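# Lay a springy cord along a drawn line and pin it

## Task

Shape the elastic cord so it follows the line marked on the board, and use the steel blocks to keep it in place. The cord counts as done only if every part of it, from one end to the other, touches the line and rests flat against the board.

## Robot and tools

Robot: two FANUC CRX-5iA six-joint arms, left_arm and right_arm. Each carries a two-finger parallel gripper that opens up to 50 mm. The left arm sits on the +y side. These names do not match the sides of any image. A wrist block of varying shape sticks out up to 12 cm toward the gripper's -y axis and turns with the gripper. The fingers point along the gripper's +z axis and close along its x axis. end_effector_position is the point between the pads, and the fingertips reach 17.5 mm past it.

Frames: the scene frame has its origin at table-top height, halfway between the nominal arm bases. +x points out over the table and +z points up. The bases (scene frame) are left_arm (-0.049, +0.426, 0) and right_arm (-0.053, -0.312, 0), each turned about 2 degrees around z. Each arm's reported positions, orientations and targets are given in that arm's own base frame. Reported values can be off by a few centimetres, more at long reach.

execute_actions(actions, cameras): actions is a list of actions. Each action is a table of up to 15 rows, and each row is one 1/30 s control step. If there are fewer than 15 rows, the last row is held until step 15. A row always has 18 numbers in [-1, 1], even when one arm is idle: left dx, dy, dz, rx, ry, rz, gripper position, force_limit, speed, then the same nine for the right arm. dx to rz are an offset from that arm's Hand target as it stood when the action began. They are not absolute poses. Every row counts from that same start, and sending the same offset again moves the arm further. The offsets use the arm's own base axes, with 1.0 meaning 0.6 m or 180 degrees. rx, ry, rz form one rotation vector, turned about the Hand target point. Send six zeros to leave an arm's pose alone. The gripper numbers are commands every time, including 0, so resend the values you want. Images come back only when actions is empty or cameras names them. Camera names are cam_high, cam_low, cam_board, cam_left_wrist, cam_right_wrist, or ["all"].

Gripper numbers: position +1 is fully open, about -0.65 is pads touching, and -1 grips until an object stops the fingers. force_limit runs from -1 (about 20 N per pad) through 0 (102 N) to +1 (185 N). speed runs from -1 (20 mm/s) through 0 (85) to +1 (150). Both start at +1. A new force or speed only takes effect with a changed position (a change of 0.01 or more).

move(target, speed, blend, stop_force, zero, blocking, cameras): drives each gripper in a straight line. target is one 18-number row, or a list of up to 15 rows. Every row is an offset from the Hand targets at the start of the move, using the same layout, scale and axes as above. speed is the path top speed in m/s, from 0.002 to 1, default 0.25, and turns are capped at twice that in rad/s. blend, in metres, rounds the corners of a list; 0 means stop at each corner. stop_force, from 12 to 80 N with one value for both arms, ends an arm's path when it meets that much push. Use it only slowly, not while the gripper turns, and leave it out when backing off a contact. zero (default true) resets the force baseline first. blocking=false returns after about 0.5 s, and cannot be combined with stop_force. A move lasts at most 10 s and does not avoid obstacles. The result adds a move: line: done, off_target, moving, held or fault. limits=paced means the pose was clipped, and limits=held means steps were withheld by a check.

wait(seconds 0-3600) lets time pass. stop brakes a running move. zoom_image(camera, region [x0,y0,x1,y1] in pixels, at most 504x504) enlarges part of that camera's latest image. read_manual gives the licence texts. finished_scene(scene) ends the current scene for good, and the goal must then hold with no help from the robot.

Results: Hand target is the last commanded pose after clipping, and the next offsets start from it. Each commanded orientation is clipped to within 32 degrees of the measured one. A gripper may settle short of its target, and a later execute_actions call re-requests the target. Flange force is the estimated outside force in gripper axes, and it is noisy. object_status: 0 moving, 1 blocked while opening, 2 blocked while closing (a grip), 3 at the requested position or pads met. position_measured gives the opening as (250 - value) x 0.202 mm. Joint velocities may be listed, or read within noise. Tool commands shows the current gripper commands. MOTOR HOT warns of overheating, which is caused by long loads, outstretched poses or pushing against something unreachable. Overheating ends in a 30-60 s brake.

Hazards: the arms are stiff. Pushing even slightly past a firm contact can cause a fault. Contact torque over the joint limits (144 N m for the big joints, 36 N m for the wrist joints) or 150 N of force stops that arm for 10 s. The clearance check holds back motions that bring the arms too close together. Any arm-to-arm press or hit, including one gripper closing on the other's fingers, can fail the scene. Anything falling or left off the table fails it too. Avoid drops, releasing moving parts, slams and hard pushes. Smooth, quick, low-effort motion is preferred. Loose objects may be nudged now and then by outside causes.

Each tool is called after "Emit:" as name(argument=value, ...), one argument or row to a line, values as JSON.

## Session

Emit:
execute_actions(
  actions=[],
)

Scene clock: 0.00 s.
left_arm: end_effector_position=(+0.4478, -0.6593, +0.1954) position_measured=3 object_status=3 end_effector_quat_wxyz=(+0.070, +0.937, +0.330, +0.086) | right_arm: end_effector_position=(+0.3395, -0.2738, +0.2166) position_measured=2 object_status=3 end_effector_quat_wxyz=(-0.507, +0.850, +0.139, +0.035)
Joint positions: left_arm=[-0.854 0.829 0.954 -0.109 -1.501 -0.042] | right_arm=[-0.836 0.622 0.474 -0.733 -2.242 -0.628]
Joint velocities: within noise
Flange force (N): no reading
Hand target: left_arm +0.4478, -0.6593, +0.1954; +0.070, +0.937, +0.330, +0.086 | right_arm +0.3395, -0.2738, +0.2166; -0.507, +0.850, +0.139, +0.035
Tool commands: left_gripper/position=+1.0 left_gripper/force_limit=+1.0 left_gripper/speed=+1.0 right_gripper/position=+1.0 right_gripper/force_limit=+1.0 right_gripper/speed=+1.0

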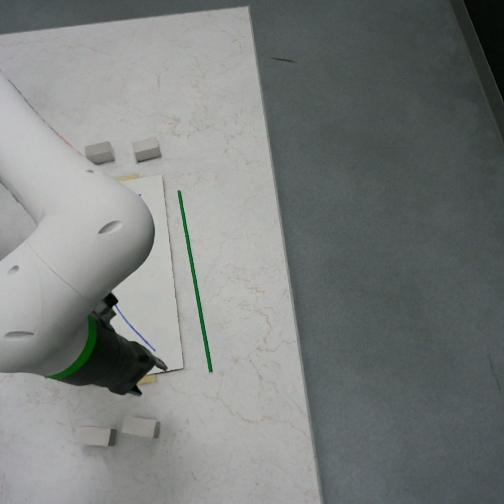

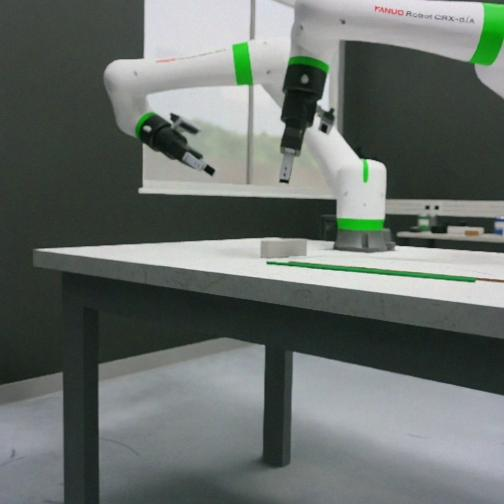

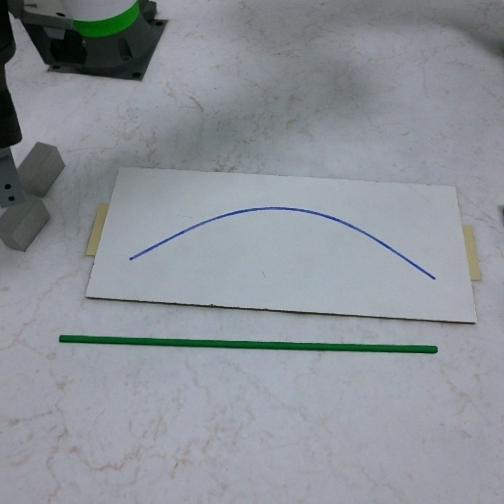

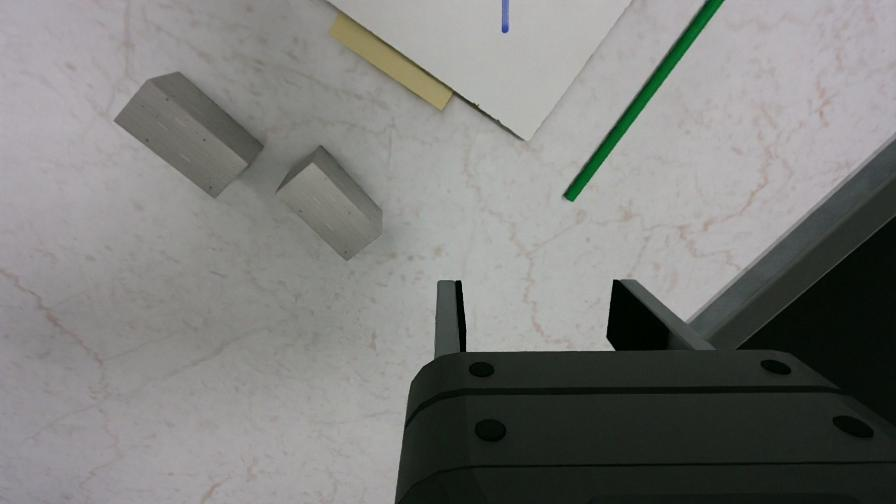

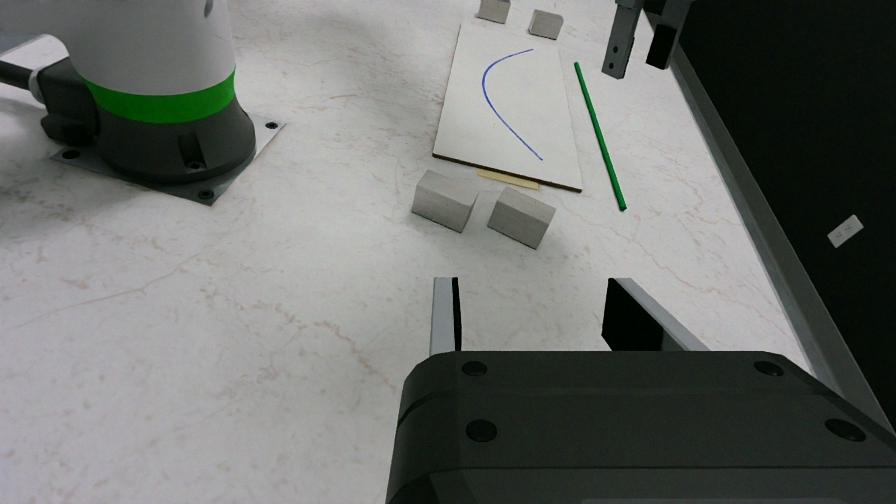

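Emit:
move(
  target=[
    [0.0987,0.397,0.05,-0.0772,0.0555,0.8186,0,-1,1,0,0,0.1,0,0,0,1,1,1],
    [0.0987,0.397,-0.159,-0.0772,0.0555,0.8186,0,-1,1,0,0.49,0.139,-0.2716,-0.2366,0.3565,1,-0.7,0],
  ],
  cameras=["all"],
)

Scene clock: 12.20 s.
left_arm: end_effector_position=(+0.5070, -0.4211, +0.1000) position_measured=152 object_status=3 end_effector_quat_wxyz=(+0.000, -0.061, +0.998, +0.000) | right_arm: end_effector_position=(+0.3395, +0.0202, +0.3000) position_measured=2 object_status=3 end_effector_quat_wxyz=(+0.000, +0.708, +0.707, +0.000)
Joint positions: left_arm=[-0.495 0.597 0.34 0 -1.314 2.187] | right_arm=[0.451 -0.282 -0.198 0 -1.655 -0.453]
Flange force (N): left_arm=[0.3 3.4 -1.5] | right_arm=[3.5 -1.4 -1.2]
Hand target: left_arm +0.5070, -0.4211, +0.1000; +0.000, -0.061, +0.998, +0.000 | right_arm +0.3395, +0.0202, +0.3000; +0.000, +0.708, +0.707, +0.000
Off the commanded pose: left_arm 0.000 m, 0 deg | right_arm 0.000 m, 0 deg.
move: done

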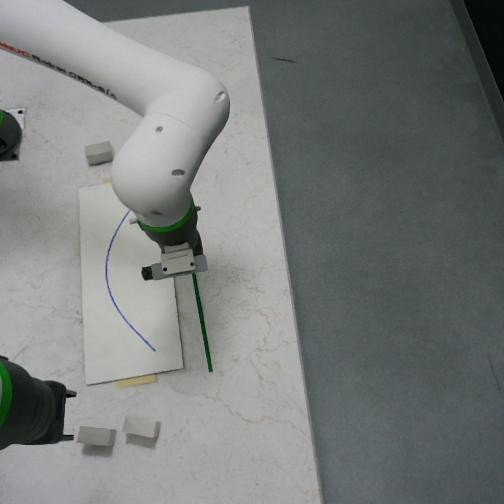

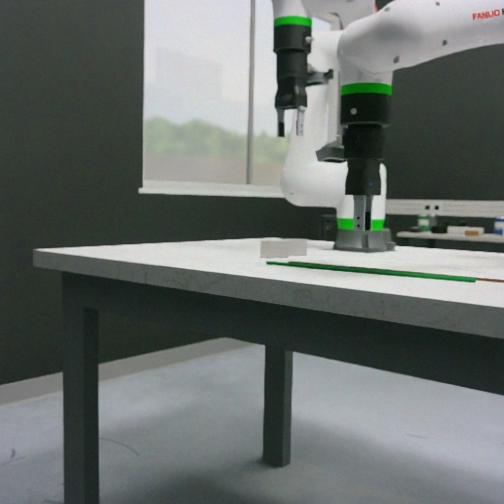

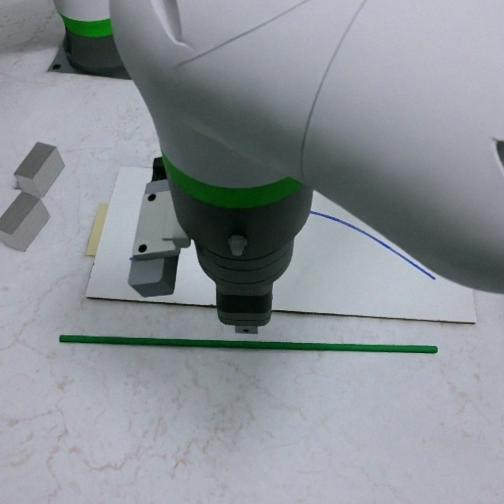

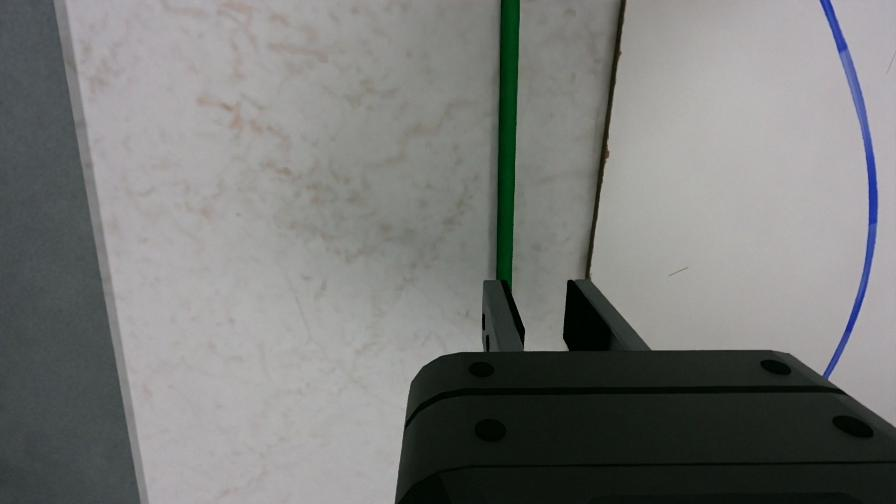

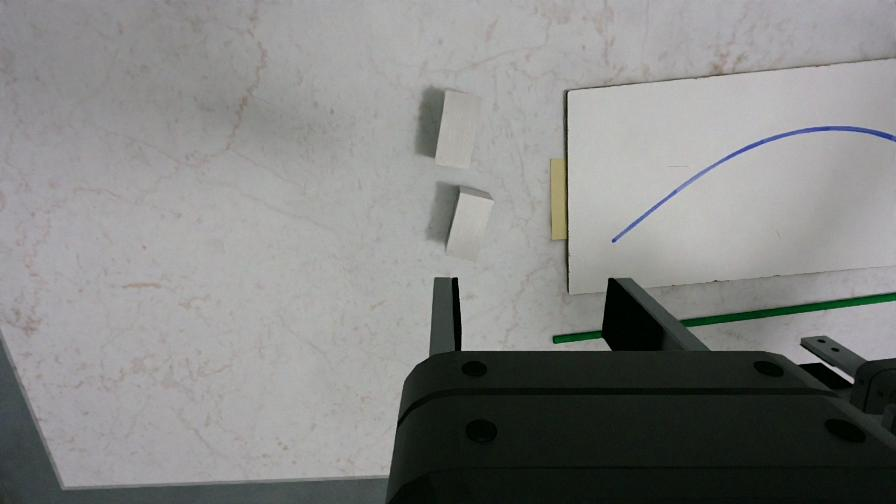

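Emit:
move(
  target=[0,0,-0.1317,0,0,0,0,-1,1,0.0642,-0.0068,-0.3,0,0,-0.0722,1,-0.7,0],
  speed=0.1,
  cameras=["cam_left_wrist","cam_right_wrist"],
)

Emit:
move(
  target=[0,0,0,0,0,0,-1,-1,-0.5,0,0,0,0,0,0,1,-0.7,0],
)

Scene clock: 15.57 s.
left_arm: end_effector_position=(+0.5070, -0.4211, +0.0209) position_measured=152 object_status=3 end_effector_quat_wxyz=(+0.000, -0.061, +0.998, +0.000) | right_arm: end_effector_position=(+0.3780, +0.0162, +0.1200) position_measured=2 object_status=3 end_effector_quat_wxyz=(+0.000, +0.783, +0.622, +0.000)
Joint positions: left_arm=[-0.495 0.664 0.251 0 -1.159 2.187] | right_arm=[0.393 -0.108 -0.484 -0.001 -1.195 -0.621]
Flange force (N): left_arm=[-1.1 2.6 -1.6] | right_arm=[2.2 -3.9 -1.0]
Hand target: left_arm +0.5070, -0.4211, +0.0209; +0.000, -0.061, +0.998, +0.000 | right_arm +0.3780, +0.0162, +0.1200; +0.000, +0.783, +0.622, +0.000
Off the commanded pose: left_arm 0.000 m, 0 deg | right_arm 0.000 m, 0 deg.
move: done

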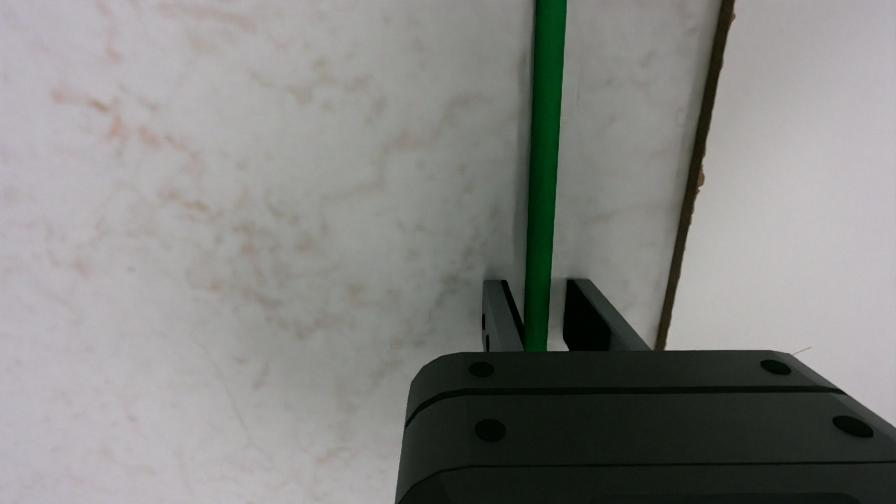

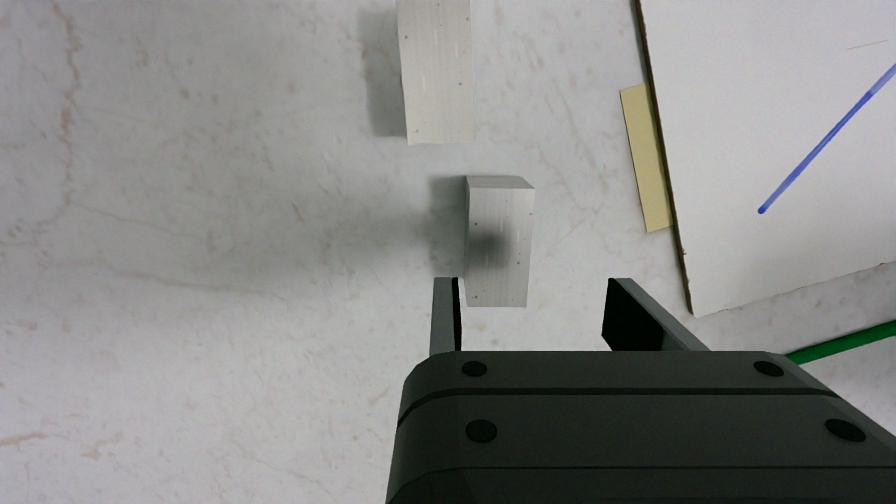

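Scene clock: 16.07 s.
left_arm: end_effector_position=(+0.5070, -0.4211, +0.0209) position_measured=214 object_status=2 end_effector_quat_wxyz=(+0.000, -0.061, +0.998, +0.000) | right_arm: end_effector_position=(+0.3780, +0.0162, +0.1200) position_measured=2 object_status=3 end_effector_quat_wxyz=(+0.000, +0.783, +0.622, +0.000)
Joint positions: left_arm=[-0.495 0.664 0.251 0 -1.159 2.187] | right_arm=[0.393 -0.108 -0.485 0 -1.195 -0.621]
Flange force (N): left_arm=[-0.1 2.9 -1.6] | right_arm=[2.1 -2.8 -1.0]
Hand target: left_arm +0.5070, -0.4211, +0.0209; +0.000, -0.061, +0.998, +0.000 | right_arm +0.3780, +0.0162, +0.1200; +0.000, +0.783, +0.622, +0.000
Off the commanded pose: left_arm 0.000 m, 0 deg | right_arm 0.000 m, 0 deg.
move: done

Emit:
move(
  target=[
    [0,0,0.1,0,0,0,-1,-1,-0.5,-0.0012,-0.0052,-0.0967,0,0,0,1,-0.7,0],
    [-0.3267,0.0248,0.1,0,0,-0.0167,-1,-1,-0.5,-0.0012,-0.0052,-0.1467,0,0,0,1,-0.7,0],
    [-0.3267,0.0248,0.0252,0,0,-0.0167,-1,-1,-0.5,-0.0012,-0.0052,-0.1467,0,0,0,1,-0.7,0],
  ],
  blend=[0.02,0.02,0],
)

Emit:
move(
  target=[0,0,-0.02,0,0,0,-1,-1,-0.5,0,0,0,0,0,0,1,-0.7,0],
  stop_force=12,
  speed=0.01,
  cameras=["cam_board","cam_left_wrist","cam_right_wrist"],
)

Scene clock: 19.17 s.
left_arm: end_effector_position=(+0.3110, -0.4063, +0.0361) position_measured=214 object_status=2 end_effector_quat_wxyz=(+0.000, -0.034, +0.999, +0.000) | right_arm: end_effector_position=(+0.3773, +0.0130, +0.0320) position_measured=2 object_status=3 end_effector_quat_wxyz=(+0.000, +0.783, +0.622, +0.000)
Joint positions: left_arm=[-0.661 0.318 -0.23 0 -1.024 2.3] | right_arm=[0.386 0.009 -0.607 -0.001 -0.956 -0.613]
Flange force (N): left_arm=[-1.3 3.1 -2.2] | right_arm=[1.7 -2.5 -1.2]
Hand target: left_arm +0.3110, -0.4063, +0.0361; +0.000, -0.034, +0.999, +0.000 | right_arm +0.3773, +0.0130, +0.0320; +0.000, +0.783, +0.622, +0.000
Off the commanded pose: left_arm 0.000 m, 0 deg | right_arm 0.000 m, 0 deg.
move: done

Scene clock: 20.73 s.
left_arm: end_effector_position=(+0.3110, -0.4063, +0.0262) position_measured=214 object_status=2 end_effector_quat_wxyz=(+0.000, -0.035, +0.999, +0.000) | right_arm: end_effector_position=(+0.3773, +0.0130, +0.0320) position_measured=2 object_status=3 end_effector_quat_wxyz=(+0.000, +0.783, +0.622, +0.000)
Joint positions: left_arm=[-0.661 0.331 -0.239 0 -1.001 2.3] | right_arm=[0.386 0.009 -0.607 -0.001 -0.956 -0.613]
Flange force (N): left_arm=[1.6 12.4 -30.5] | right_arm=[1.9 -3.2 -1.9]
Hand target: left_arm +0.3110, -0.4063, +0.0262; +0.000, -0.035, +0.999, +0.000 (not the last commanded pose) | right_arm +0.3773, +0.0130, +0.0320; +0.000, +0.783, +0.622, +0.000
Off the commanded pose: left_arm 0.002 m, 0 deg | right_arm 0.000 m, 0 deg.
move: contact (left_arm)

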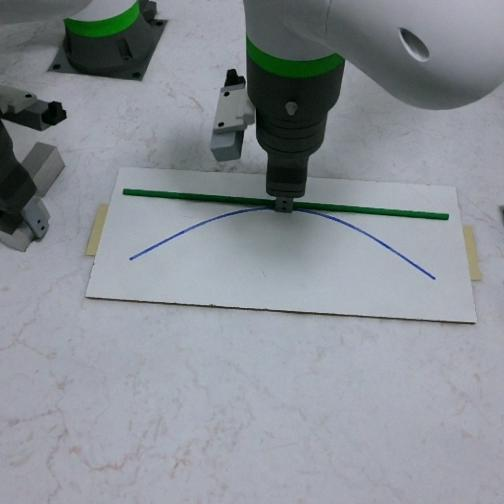

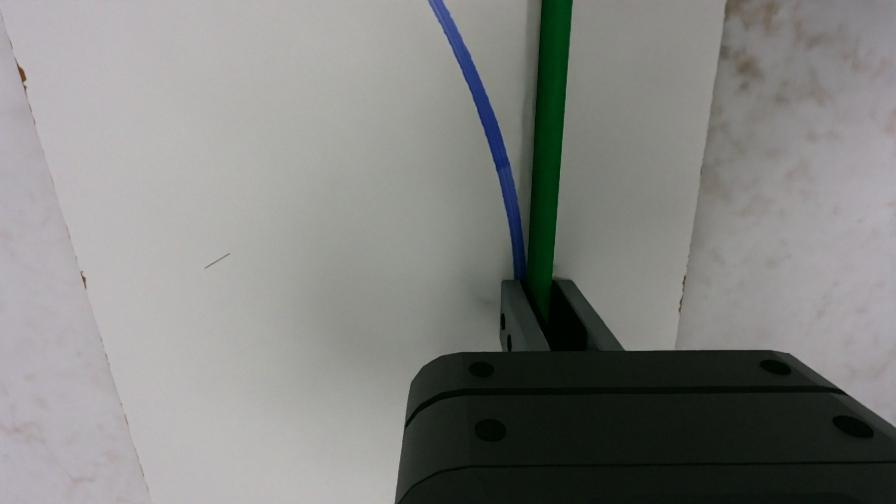

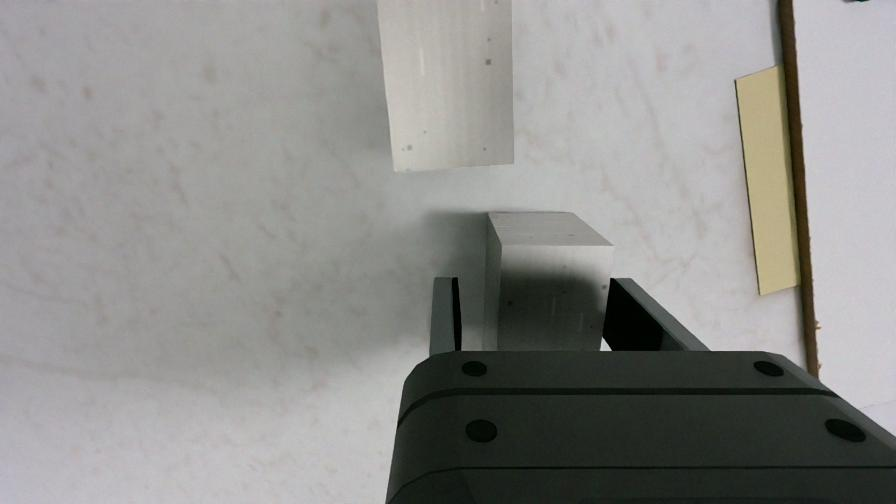

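Emit:
move(
  target=[
    [0,0,0,0,0,0,0,-1,0,0,0,0,0,0,0,-1,-0.7,-0.5],
    [0,0,0.2,0,0,0,0,-1,0,0,0,0,0,0,0,-1,-0.7,-0.5],
    [0.168,0.494,0.2063,0,0,-0.522,1,-0.7,0,0,0,0.1,0,0,0,-1,-0.7,-0.5],
  ],
  blend=[0,0.02,0],
  cameras=["all"],
)

Scene clock: 26.93 s.
left_arm: end_effector_position=(+0.4118, -0.1099, +0.1500) position_measured=3 object_status=3 end_effector_quat_wxyz=(+0.000, +0.707, +0.707, +0.000) | right_arm: end_effector_position=(+0.3773, +0.0130, +0.0920) position_measured=102 object_status=2 end_effector_quat_wxyz=(+0.000, +0.783, +0.622, +0.000)
Joint positions: left_arm=[0.049 -0.01 -0.318 -0.001 -1.262 -0.049] | right_arm=[0.386 -0.079 -0.529 0 -1.121 -0.613]
Flange force (N): left_arm=[4.4 -1.3 -2.0] | right_arm=[1.7 -2.9 3.7]
Hand target: left_arm +0.4118, -0.1099, +0.1500; +0.000, +0.707, +0.707, +0.000 | right_arm +0.3773, +0.0130, +0.0920; +0.000, +0.783, +0.622, +0.000
Off the commanded pose: left_arm 0.000 m, 0 deg | right_arm 0.000 m, 0 deg.
move: done

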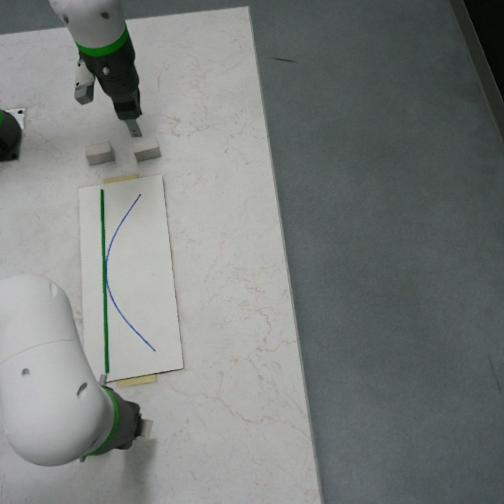

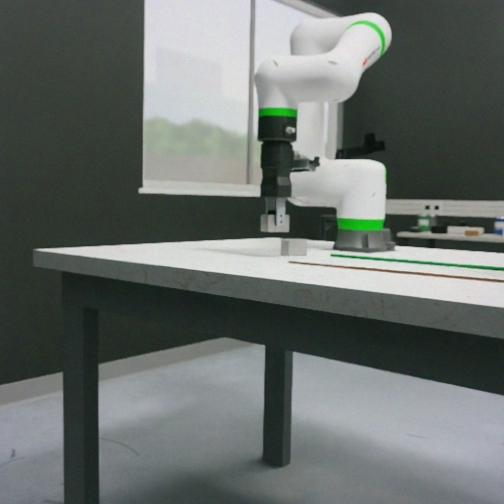

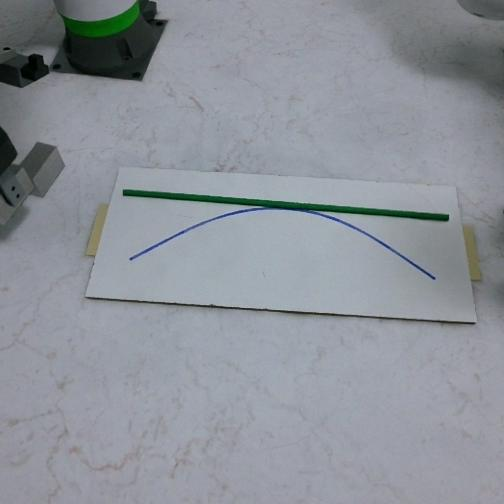

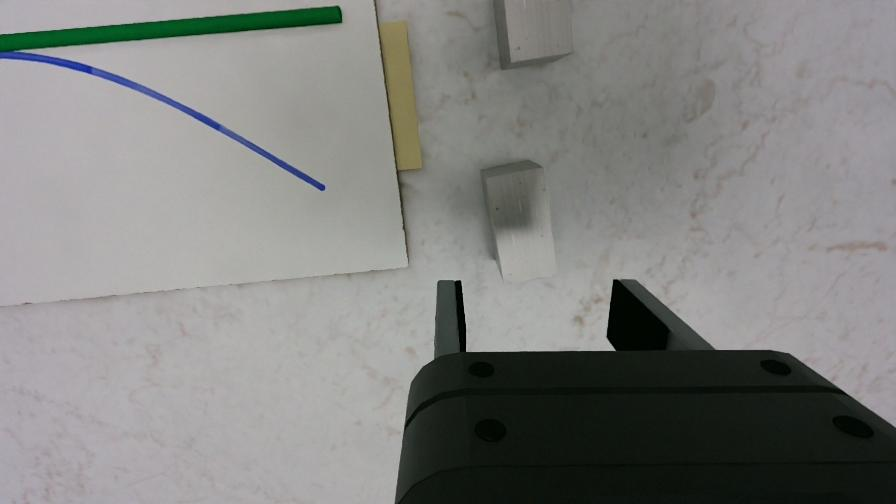

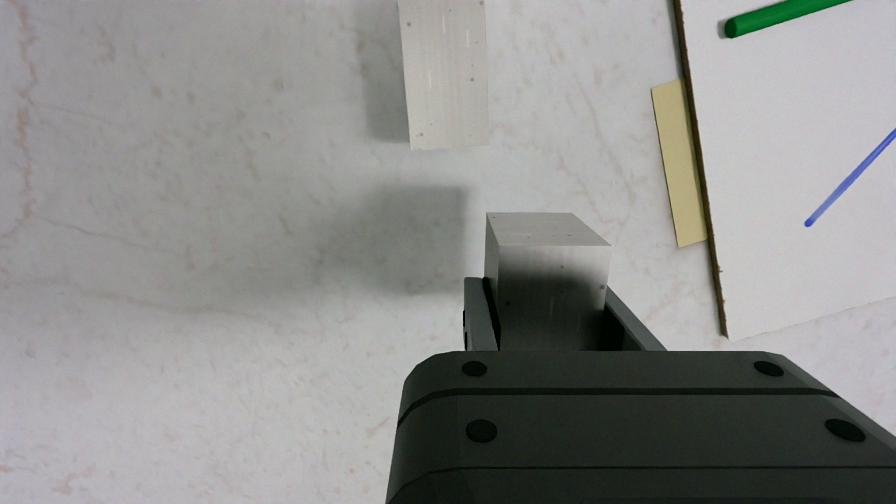

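Emit:
move(
  target=[
    [-0.0068,0.0177,-0.08,0,0,0.058,1,-0.7,0,0,0,0,0,0,0,-1,-0.7,-0.5],
    [-0.0068,0.0177,-0.1967,0,0,0.058,1,-0.7,0,0,0,0,0,0,0,-1,-0.7,-0.5],
  ],
  speed=0.12,
  blend=[0.01,0],
)

Emit:
move(
  target=[0,0,0,0,0,0,-1,-0.7,-0.5,0,0,0,0,0,0,-1,-0.7,-0.5],
)

Emit:
move(
  target=[
    [0,0,0.1,0,0,0,-1,-0.7,-0.5,0,0,0,0,0,0,-1,-0.7,-0.5],
    [-0.092,-0.4642,0.0467,0,0,-0.029,-1,-0.7,-0.5,0,0,0,0,0,0,-1,-0.7,-0.5],
  ],
  blend=[0.02,0],
  cameras=["cam_left_wrist"],
)

Scene clock: 30.00 s.
left_arm: end_effector_position=(+0.4077, -0.0992, +0.0320) position_measured=3 object_status=3 end_effector_quat_wxyz=(+0.000, +0.640, +0.768, +0.000) | right_arm: end_effector_position=(+0.3773, +0.0130, +0.0920) position_measured=102 object_status=2 end_effector_quat_wxyz=(+0.000, +0.783, +0.622, +0.000)
Joint positions: left_arm=[0.076 0.113 -0.496 -0.001 -0.962 0.107] | right_arm=[0.386 -0.079 -0.529 0 -1.121 -0.613]
Flange force (N): left_arm=[4.4 -1.1 -1.7] | right_arm=[2.1 -2.7 4.2]
Hand target: left_arm +0.4077, -0.0993, +0.0320; +0.000, +0.640, +0.768, +0.000 | right_arm +0.3773, +0.0130, +0.0920; +0.000, +0.783, +0.622, +0.000
Off the commanded pose: left_arm 0.000 m, 0 deg | right_arm 0.000 m, 0 deg.
move: done

Scene clock: 30.60 s.
left_arm: end_effector_position=(+0.4077, -0.0993, +0.0319) position_measured=104 object_status=2 end_effector_quat_wxyz=(+0.000, +0.640, +0.768, +0.000) | right_arm: end_effector_position=(+0.3773, +0.0130, +0.0920) position_measured=102 object_status=2 end_effector_quat_wxyz=(+0.000, +0.783, +0.622, +0.000)
Joint positions: left_arm=[0.076 0.113 -0.496 -0.001 -0.962 0.107] | right_arm=[0.386 -0.079 -0.529 0 -1.121 -0.613]
Flange force (N): left_arm=[3.9 0.5 0.5] | right_arm=[3.0 -1.9 3.8]
Hand target: left_arm +0.4077, -0.0993, +0.0320; +0.000, +0.640, +0.768, +0.000 | right_arm +0.3773, +0.0130, +0.0920; +0.000, +0.783, +0.622, +0.000
Off the commanded pose: left_arm 0.000 m, 0 deg | right_arm 0.000 m, 0 deg.
move: done

Scene clock: 32.43 s.
left_arm: end_effector_position=(+0.3525, -0.3777, +0.0600) position_measured=104 object_status=2 end_effector_quat_wxyz=(+0.000, +0.674, +0.739, +0.000) | right_arm: end_effector_position=(+0.3773, +0.0130, +0.0920) position_measured=102 object_status=2 end_effector_quat_wxyz=(+0.000, +0.783, +0.622, +0.000)
Joint positions: left_arm=[-0.566 0.299 -0.191 -0.001 -1.081 0.658] | right_arm=[0.386 -0.079 -0.529 -0.001 -1.121 -0.613]
Flange force (N): left_arm=[3.3 0.5 4.1] | right_arm=[2.6 -3.2 3.9]
Hand target: left_arm +0.3525, -0.3778, +0.0600; +0.000, +0.674, +0.739, +0.000 | right_arm +0.3773, +0.0130, +0.0920; +0.000, +0.783, +0.622, +0.000
Off the commanded pose: left_arm 0.000 m, 0 deg | right_arm 0.000 m, 0 deg.
move: done

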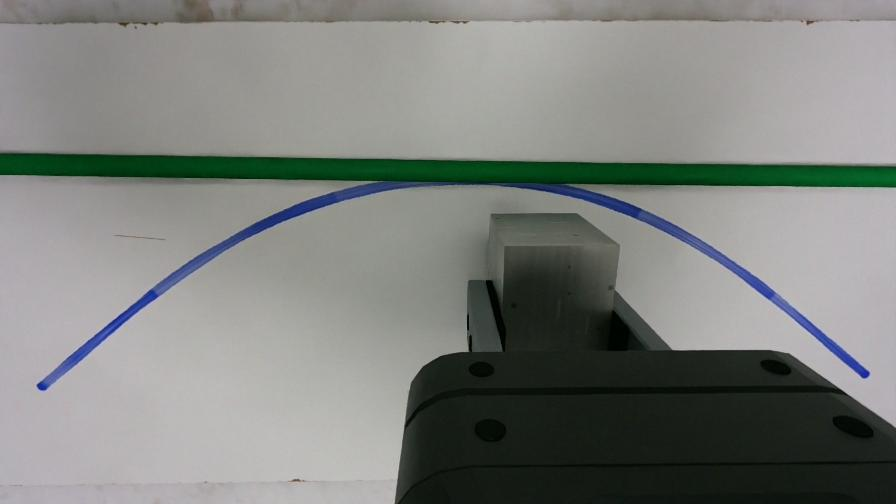

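Emit:
move(
  target=[-0.0042,-0.0004,-0.04,0,0,0,-1,-0.7,-0.5,0,0,0,0,0,0,-1,-0.7,-0.5],
  stop_force=12,
  speed=0.015,
  cameras=["cam_left_wrist"],
)

Scene clock: 35.10 s.
left_arm: end_effector_position=(+0.3503, -0.3780, +0.0382) position_measured=104 object_status=2 end_effector_quat_wxyz=(+0.000, +0.674, +0.739, +0.000) | right_arm: end_effector_position=(+0.3773, +0.0130, +0.0920) position_measured=102 object_status=2 end_effector_quat_wxyz=(+0.000, +0.783, +0.622, +0.000)
Joint positions: left_arm=[-0.569 0.322 -0.218 -0.001 -1.031 0.66] | right_arm=[0.386 -0.079 -0.529 -0.001 -1.121 -0.613]
Flange force (N): left_arm=[19.3 -2.2 -42.1] | right_arm=[2.4 -3.3 3.7]
Hand target: left_arm +0.3503, -0.3780, +0.0382; +0.000, +0.674, +0.739, +0.000 (not the last commanded pose) | right_arm +0.3773, +0.0130, +0.0920; +0.000, +0.783, +0.622, +0.000
Off the commanded pose: left_arm 0.002 m, 0 deg | right_arm 0.000 m, 0 deg.
move: contact (left_arm)

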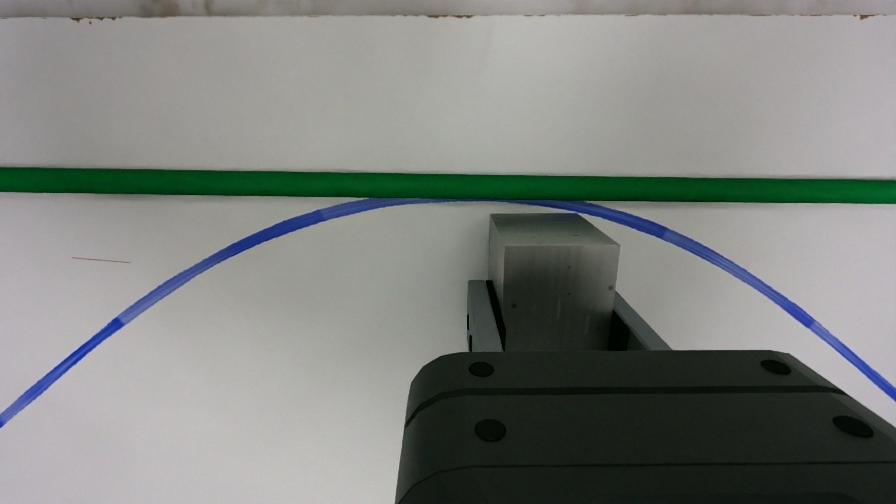

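Emit:
move(
  target=[
    [0,0,0.004,0,0,0,-1,-0.7,-0.5,0,0,0,0,0,0,-1,-0.7,-0.5],
    [0.0025,0.0002,0.004,0,0,0,-1,-0.7,-0.5,0,0,0,0,0,0,-1,-0.7,-0.5],
    [0.0025,0.0002,0.0002,0,0,0,-1,-0.7,-0.5,0,0,0,0,0,0,-1,-0.7,-0.5],
  ],
  speed=0.02,
)

Emit:
move(
  target=[
    [0,0,0,0,0,0,0.6,-0.7,-0.8,0,0,0,0,0,0,-1,-0.7,-0.5],
    [0,0,0.2,0,0,0,0.6,-0.7,-0.8,0,0,0,0,0,0,-1,-0.7,-0.5],
    [-0.0928,0.465,0.104,0,0,0.015,1,-0.7,-0.8,0,0,0,0,0,0,-1,-0.7,-0.5],
  ],
  blend=[0,0.02,0],
  cameras=["cam_board","cam_left_wrist"],
)

Scene clock: 36.70 s.
left_arm: end_effector_position=(+0.3518, -0.3779, +0.0384) position_measured=104 object_status=2 end_effector_quat_wxyz=(+0.000, +0.674, +0.739, +0.000) | right_arm: end_effector_position=(+0.3773, +0.0130, +0.0920) position_measured=102 object_status=2 end_effector_quat_wxyz=(+0.000, +0.783, +0.622, +0.000)
Joint positions: left_arm=[-0.567 0.324 -0.215 -0.001 -1.032 0.659] | right_arm=[0.386 -0.079 -0.529 -0.001 -1.121 -0.613]
Flange force (N): left_arm=[13.2 -4.5 -22.9] | right_arm=[2.4 -2.3 3.3]
Hand target: left_arm +0.3518, -0.3779, +0.0383; +0.000, +0.674, +0.739, +0.000 | right_arm +0.3773, +0.0130, +0.0920; +0.000, +0.783, +0.622, +0.000
Off the commanded pose: left_arm 0.000 m, 0 deg | right_arm 0.000 m, 0 deg.
move: done

Scene clock: 40.00 s.
left_arm: end_effector_position=(+0.2961, -0.0989, +0.1007) position_measured=3 object_status=3 end_effector_quat_wxyz=(+0.000, +0.657, +0.754, +0.000) | right_arm: end_effector_position=(+0.3773, +0.0130, +0.0920) position_measured=102 object_status=2 end_effector_quat_wxyz=(+0.000, +0.783, +0.622, +0.000)
Joint positions: left_arm=[0.107 -0.282 -0.672 -0.001 -1.18 0.032] | right_arm=[0.386 -0.079 -0.529 -0.001 -1.121 -0.613]
Flange force (N): left_arm=[5.4 -1.9 -2.3] | right_arm=[1.8 -2.8 3.7]
Hand target: left_arm +0.2961, -0.0989, +0.1007; +0.000, +0.657, +0.754, +0.000 | right_arm +0.3773, +0.0130, +0.0920; +0.000, +0.783, +0.622, +0.000
Off the commanded pose: left_arm 0.000 m, 0 deg | right_arm 0.000 m, 0 deg.
move: done

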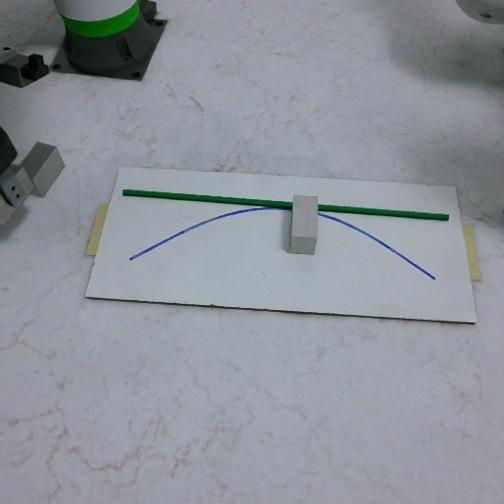

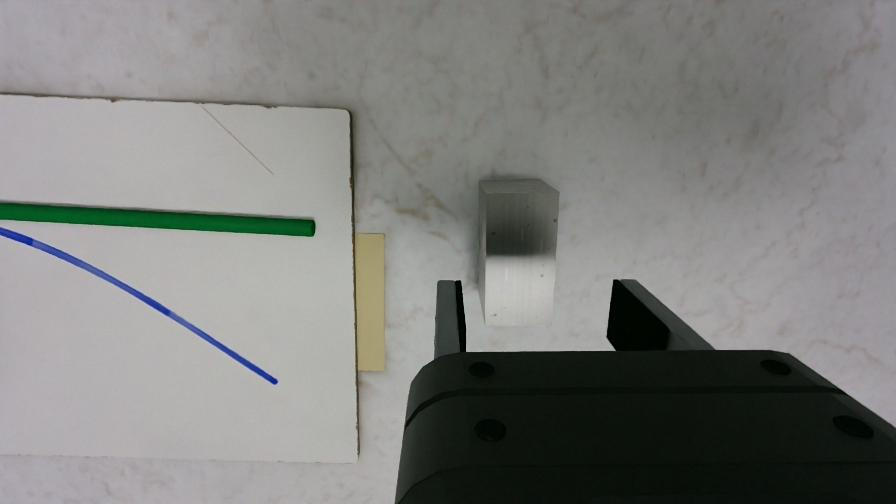

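Emit:
move(
  target=[
    [0,0,0,0,0,0,1,-0.7,0,-0.076,0.46,0,0,0,0.1028,-1,-0.7,-0.5],
    [0,0,-0.1145,0,0,0,1,-0.7,0,-0.0805,0.5128,-0.0533,0,0,0.1028,-1,-0.7,-0.5],
  ],
  blend=[0.02,0],
  cameras=["cam_right_wrist"],
)

Scene clock: 42.83 s.
left_arm: end_effector_position=(+0.2961, -0.0989, +0.0320) position_measured=3 object_status=3 end_effector_quat_wxyz=(+0.000, +0.657, +0.754, +0.000) | right_arm: end_effector_position=(+0.3290, +0.3207, +0.0600) position_measured=102 object_status=2 end_effector_quat_wxyz=(+0.000, +0.673, +0.740, +0.000)
Joint positions: left_arm=[0.107 -0.176 -0.774 -0.001 -0.972 0.032] | right_arm=[1.059 0.168 -0.355 -0.001 -1.049 -0.964]
Flange force (N): left_arm=[7.3 -2.7 -2.9] | right_arm=[0.9 -2.4 3.8]
Hand target: left_arm +0.2961, -0.0989, +0.0320; +0.000, +0.657, +0.754, +0.000 | right_arm +0.3290, +0.3207, +0.0600; +0.000, +0.673, +0.740, +0.000
Off the commanded pose: left_arm 0.000 m, 0 deg | right_arm 0.000 m, 0 deg.
move: done; blend cut to 0 m at target 1

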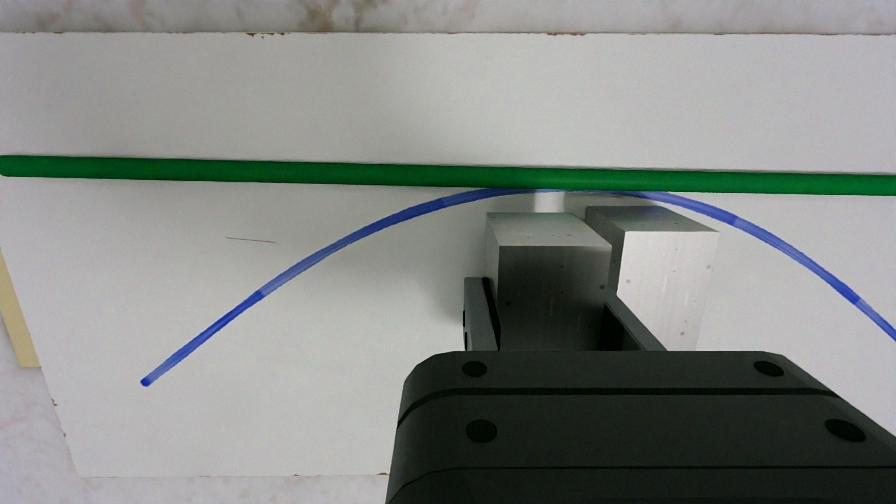

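Emit:
move(
  target=[0,0,0,0,0,0,-1,-0.7,-0.5,0.0035,-0.0022,-0.04,0,0,0,-1,-0.7,-0.5],
  stop_force=12,
  speed=0.015,
  cameras=["cam_right_wrist"],
)

Scene clock: 46.83 s.
left_arm: end_effector_position=(+0.2961, -0.0989, +0.0320) position_measured=104 object_status=2 end_effector_quat_wxyz=(+0.000, +0.657, +0.754, +0.000) | right_arm: end_effector_position=(+0.3309, +0.3195, +0.0379) position_measured=102 object_status=2 end_effector_quat_wxyz=(+0.000, +0.673, +0.740, +0.000)
Joint positions: left_arm=[0.107 -0.176 -0.774 -0.001 -0.972 0.032] | right_arm=[1.054 0.199 -0.378 -0.001 -0.995 -0.958]
Flange force (N): left_arm=[8.4 -2.9 -2.6] | right_arm=[-1.1 -23.4 -45.1]
Hand target: left_arm +0.2961, -0.0989, +0.0320; +0.000, +0.657, +0.754, +0.000 | right_arm +0.3309, +0.3195, +0.0379; +0.000, +0.673, +0.740, +0.000 (not the last commanded pose)
Off the commanded pose: left_arm 0.000 m, 0 deg | right_arm 0.002 m, 0 deg.
move: contact (right_arm)

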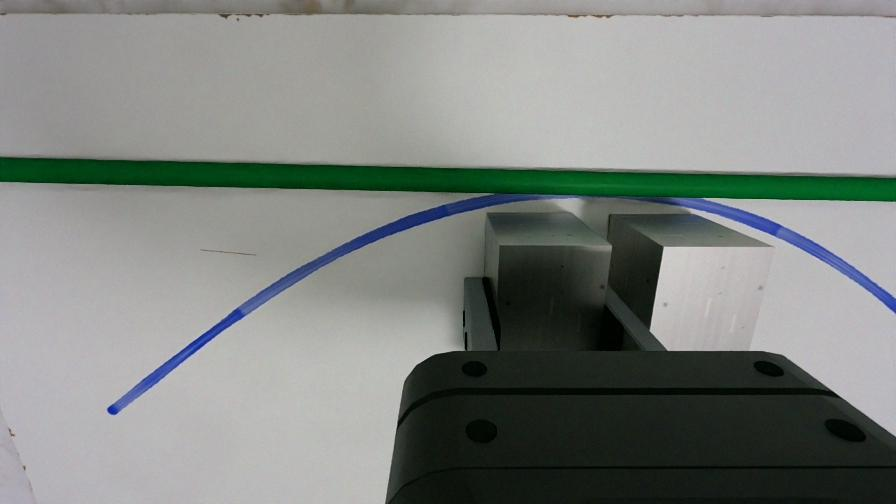

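Emit:
move(
  target=[
    [0,0,0,0,0,0,-1,-0.7,-0.5,0,0,0.004,0,0,0,-1,-0.7,-0.5],
    [0,0,0,0,0,0,-1,-0.7,-0.5,-0.0028,-0.0003,0.004,0,0,0,-1,-0.7,-0.5],
    [0,0,0,0,0,0,-1,-0.7,-0.5,-0.0028,-0.0003,0.0002,0,0,0,-1,-0.7,-0.5],
  ],
  speed=0.02,
)

Emit:
move(
  target=[
    [0,0,0.1,0,0,0,-1,-0.7,-0.5,0,0,0,0,0,0,0.6,-0.7,-0.8],
    [0,0,0.1,0,0,0,-1,-0.7,-0.5,0,0,0.2,0,0,0,0.6,-0.7,-0.8],
    [0,0,0.1,0,0,0,-1,-0.7,-0.5,-0.0625,-0.526,0.1033,0,0,-0.0639,1,-0.7,-0.8],
  ],
  blend=[0,0.02,0],
  cameras=["cam_board","cam_right_wrist"],
)

Scene clock: 48.63 s.
left_arm: end_effector_position=(+0.2961, -0.0989, +0.0320) position_measured=104 object_status=2 end_effector_quat_wxyz=(+0.000, +0.657, +0.754, +0.000) | right_arm: end_effector_position=(+0.3293, +0.3194, +0.0381) position_measured=102 object_status=2 end_effector_quat_wxyz=(+0.000, +0.673, +0.740, +0.000)
Joint positions: left_arm=[0.107 -0.176 -0.774 -0.001 -0.972 0.032] | right_arm=[1.057 0.196 -0.381 -0.001 -0.994 -0.962]
Flange force (N): left_arm=[8.5 -1.6 -2.7] | right_arm=[-2.1 -11.7 -21.0]
Hand target: left_arm +0.2961, -0.0989, +0.0320; +0.000, +0.657, +0.754, +0.000 | right_arm +0.3293, +0.3193, +0.0380; +0.000, +0.673, +0.740, +0.000
Off the commanded pose: left_arm 0.000 m, 0 deg | right_arm 0.000 m, 0 deg.
move: done

Scene clock: 52.23 s.
left_arm: end_effector_position=(+0.2961, -0.0989, +0.0920) position_measured=104 object_status=2 end_effector_quat_wxyz=(+0.000, +0.657, +0.754, +0.000) | right_arm: end_effector_position=(+0.2918, +0.0037, +0.1000) position_measured=3 object_status=3 end_effector_quat_wxyz=(+0.000, +0.743, +0.669, +0.000)
Joint positions: left_arm=[0.107 -0.271 -0.686 -0.001 -1.155 0.032] | right_arm=[0.474 -0.346 -0.718 0 -1.2 -0.58]
Flange force (N): left_arm=[8.2 -3.2 3.3] | right_arm=[3.7 -1.7 -0.6]
Hand target: left_arm +0.2961, -0.0989, +0.0920; +0.000, +0.657, +0.754, +0.000 | right_arm +0.2918, +0.0037, +0.1000; +0.000, +0.743, +0.669, +0.000
Off the commanded pose: left_arm 0.000 m, 0 deg | right_arm 0.000 m, 0 deg.
move: done

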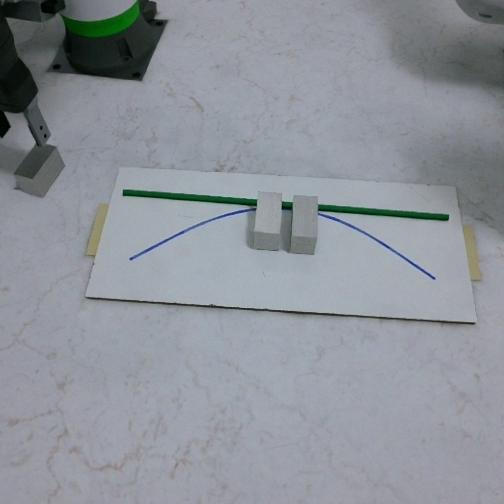

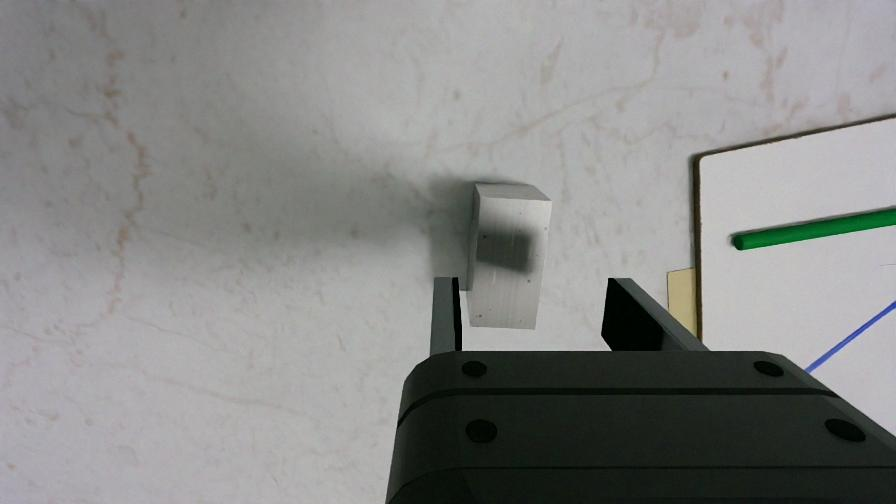

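Emit:
move(
  target=[0,0,0,0,0,0,-1,-0.7,-0.5,0,0,-0.1133,0,0,0,1,-0.7,0],
  speed=0.12,
)

Emit:
move(
  target=[0,0,0,0,0,0,-1,-0.7,-0.5,0,0,0,0,0,0,-1,-0.7,-0.5],
)

Emit:
move(
  target=[
    [0,0,0,0,0,0,-1,-0.7,-0.5,0,0,0.1,0,0,0,-1,-0.7,-0.5],
    [-0.0747,-0.1923,0,0,0,-0.015,-1,-0.7,-0.5,-0.0558,0.2272,0.0967,0,0,0.0639,-1,-0.7,-0.5],
    [-0.0747,-0.1923,-0.0867,0,0,-0.015,-1,-0.7,-0.5,-0.0558,0.2272,0.0133,0,0,0.0639,-1,-0.7,-0.5],
  ],
  blend=[0.015,0,0],
  speed=0.15,
  cameras=["cam_board","cam_left_wrist","cam_right_wrist"],
)

Scene clock: 56.00 s.
left_arm: end_effector_position=(+0.2961, -0.0989, +0.0920) position_measured=104 object_status=2 end_effector_quat_wxyz=(+0.000, +0.657, +0.754, +0.000) | right_arm: end_effector_position=(+0.2917, +0.0038, +0.0320) position_measured=3 object_status=3 end_effector_quat_wxyz=(+0.000, +0.743, +0.669, +0.000)
Joint positions: left_arm=[0.107 -0.271 -0.686 -0.001 -1.155 0.032] | right_arm=[0.474 -0.24 -0.823 -0.001 -0.989 -0.58]
Flange force (N): left_arm=[7.7 -3.2 2.9] | right_arm=[1.7 0.1 -1.1]
Hand target: left_arm +0.2961, -0.0989, +0.0920; +0.000, +0.657, +0.754, +0.000 | right_arm +0.2918, +0.0037, +0.0320; +0.000, +0.743, +0.669, +0.000
Off the commanded pose: left_arm 0.000 m, 0 deg | right_arm 0.000 m, 0 deg.
move: done

Scene clock: 56.60 s.
left_arm: end_effector_position=(+0.2961, -0.0989, +0.0920) position_measured=104 object_status=2 end_effector_quat_wxyz=(+0.000, +0.657, +0.754, +0.000) | right_arm: end_effector_position=(+0.2918, +0.0037, +0.0320) position_measured=101 object_status=2 end_effector_quat_wxyz=(+0.000, +0.743, +0.669, +0.000)
Joint positions: left_arm=[0.107 -0.271 -0.686 -0.001 -1.155 0.032] | right_arm=[0.474 -0.24 -0.823 0 -0.989 -0.58]
Flange force (N): left_arm=[6.9 -0.9 3.7] | right_arm=[1.4 -3.3 -1.5]
Hand target: left_arm +0.2961, -0.0989, +0.0920; +0.000, +0.657, +0.754, +0.000 | right_arm +0.2918, +0.0037, +0.0320; +0.000, +0.743, +0.669, +0.000
Off the commanded pose: left_arm 0.000 m, 0 deg | right_arm 0.000 m, 0 deg.
move: done

Scene clock: 58.93 s.
left_arm: end_effector_position=(+0.2513, -0.2142, +0.0400) position_measured=104 object_status=2 end_effector_quat_wxyz=(+0.000, +0.674, +0.739, +0.000) | right_arm: end_effector_position=(+0.2582, +0.1401, +0.0400) position_measured=101 object_status=2 end_effector_quat_wxyz=(+0.000, +0.673, +0.740, +0.000)
Joint positions: left_arm=[-0.302 -0.136 -0.718 -0.001 -0.988 0.394] | right_arm=[0.955 -0.249 -0.807 -0.001 -1.013 -0.859]
Flange force (N): left_arm=[6.1 -0.9 1.9] | right_arm=[3.3 -4.4 3.7]
Hand target: left_arm +0.2513, -0.2143, +0.0400; +0.000, +0.674, +0.739, +0.000 | right_arm +0.2583, +0.1400, +0.0400; +0.000, +0.673, +0.740, +0.000
Off the commanded pose: left_arm 0.000 m, 0 deg | right_arm 0.000 m, 0 deg.
move: done

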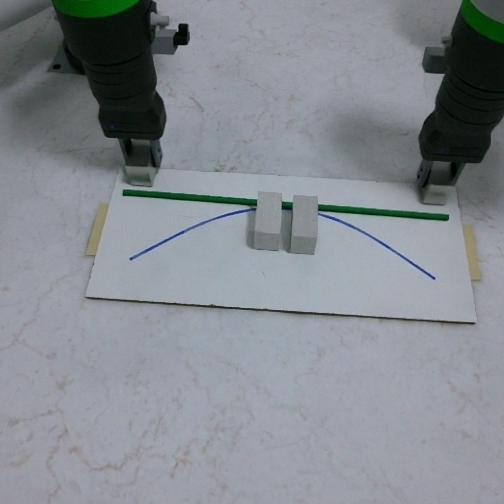

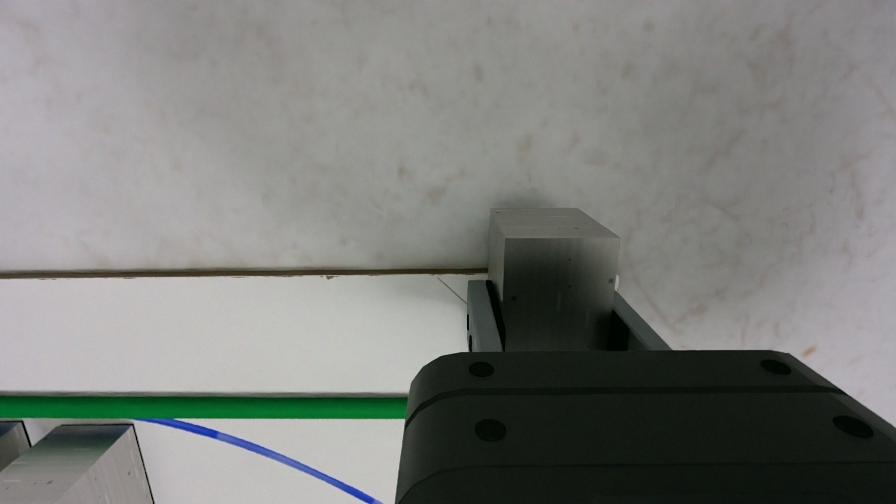

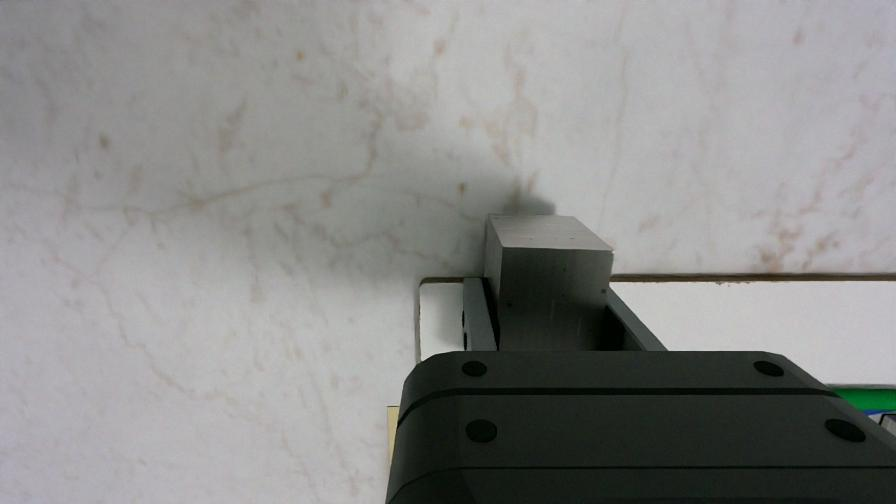

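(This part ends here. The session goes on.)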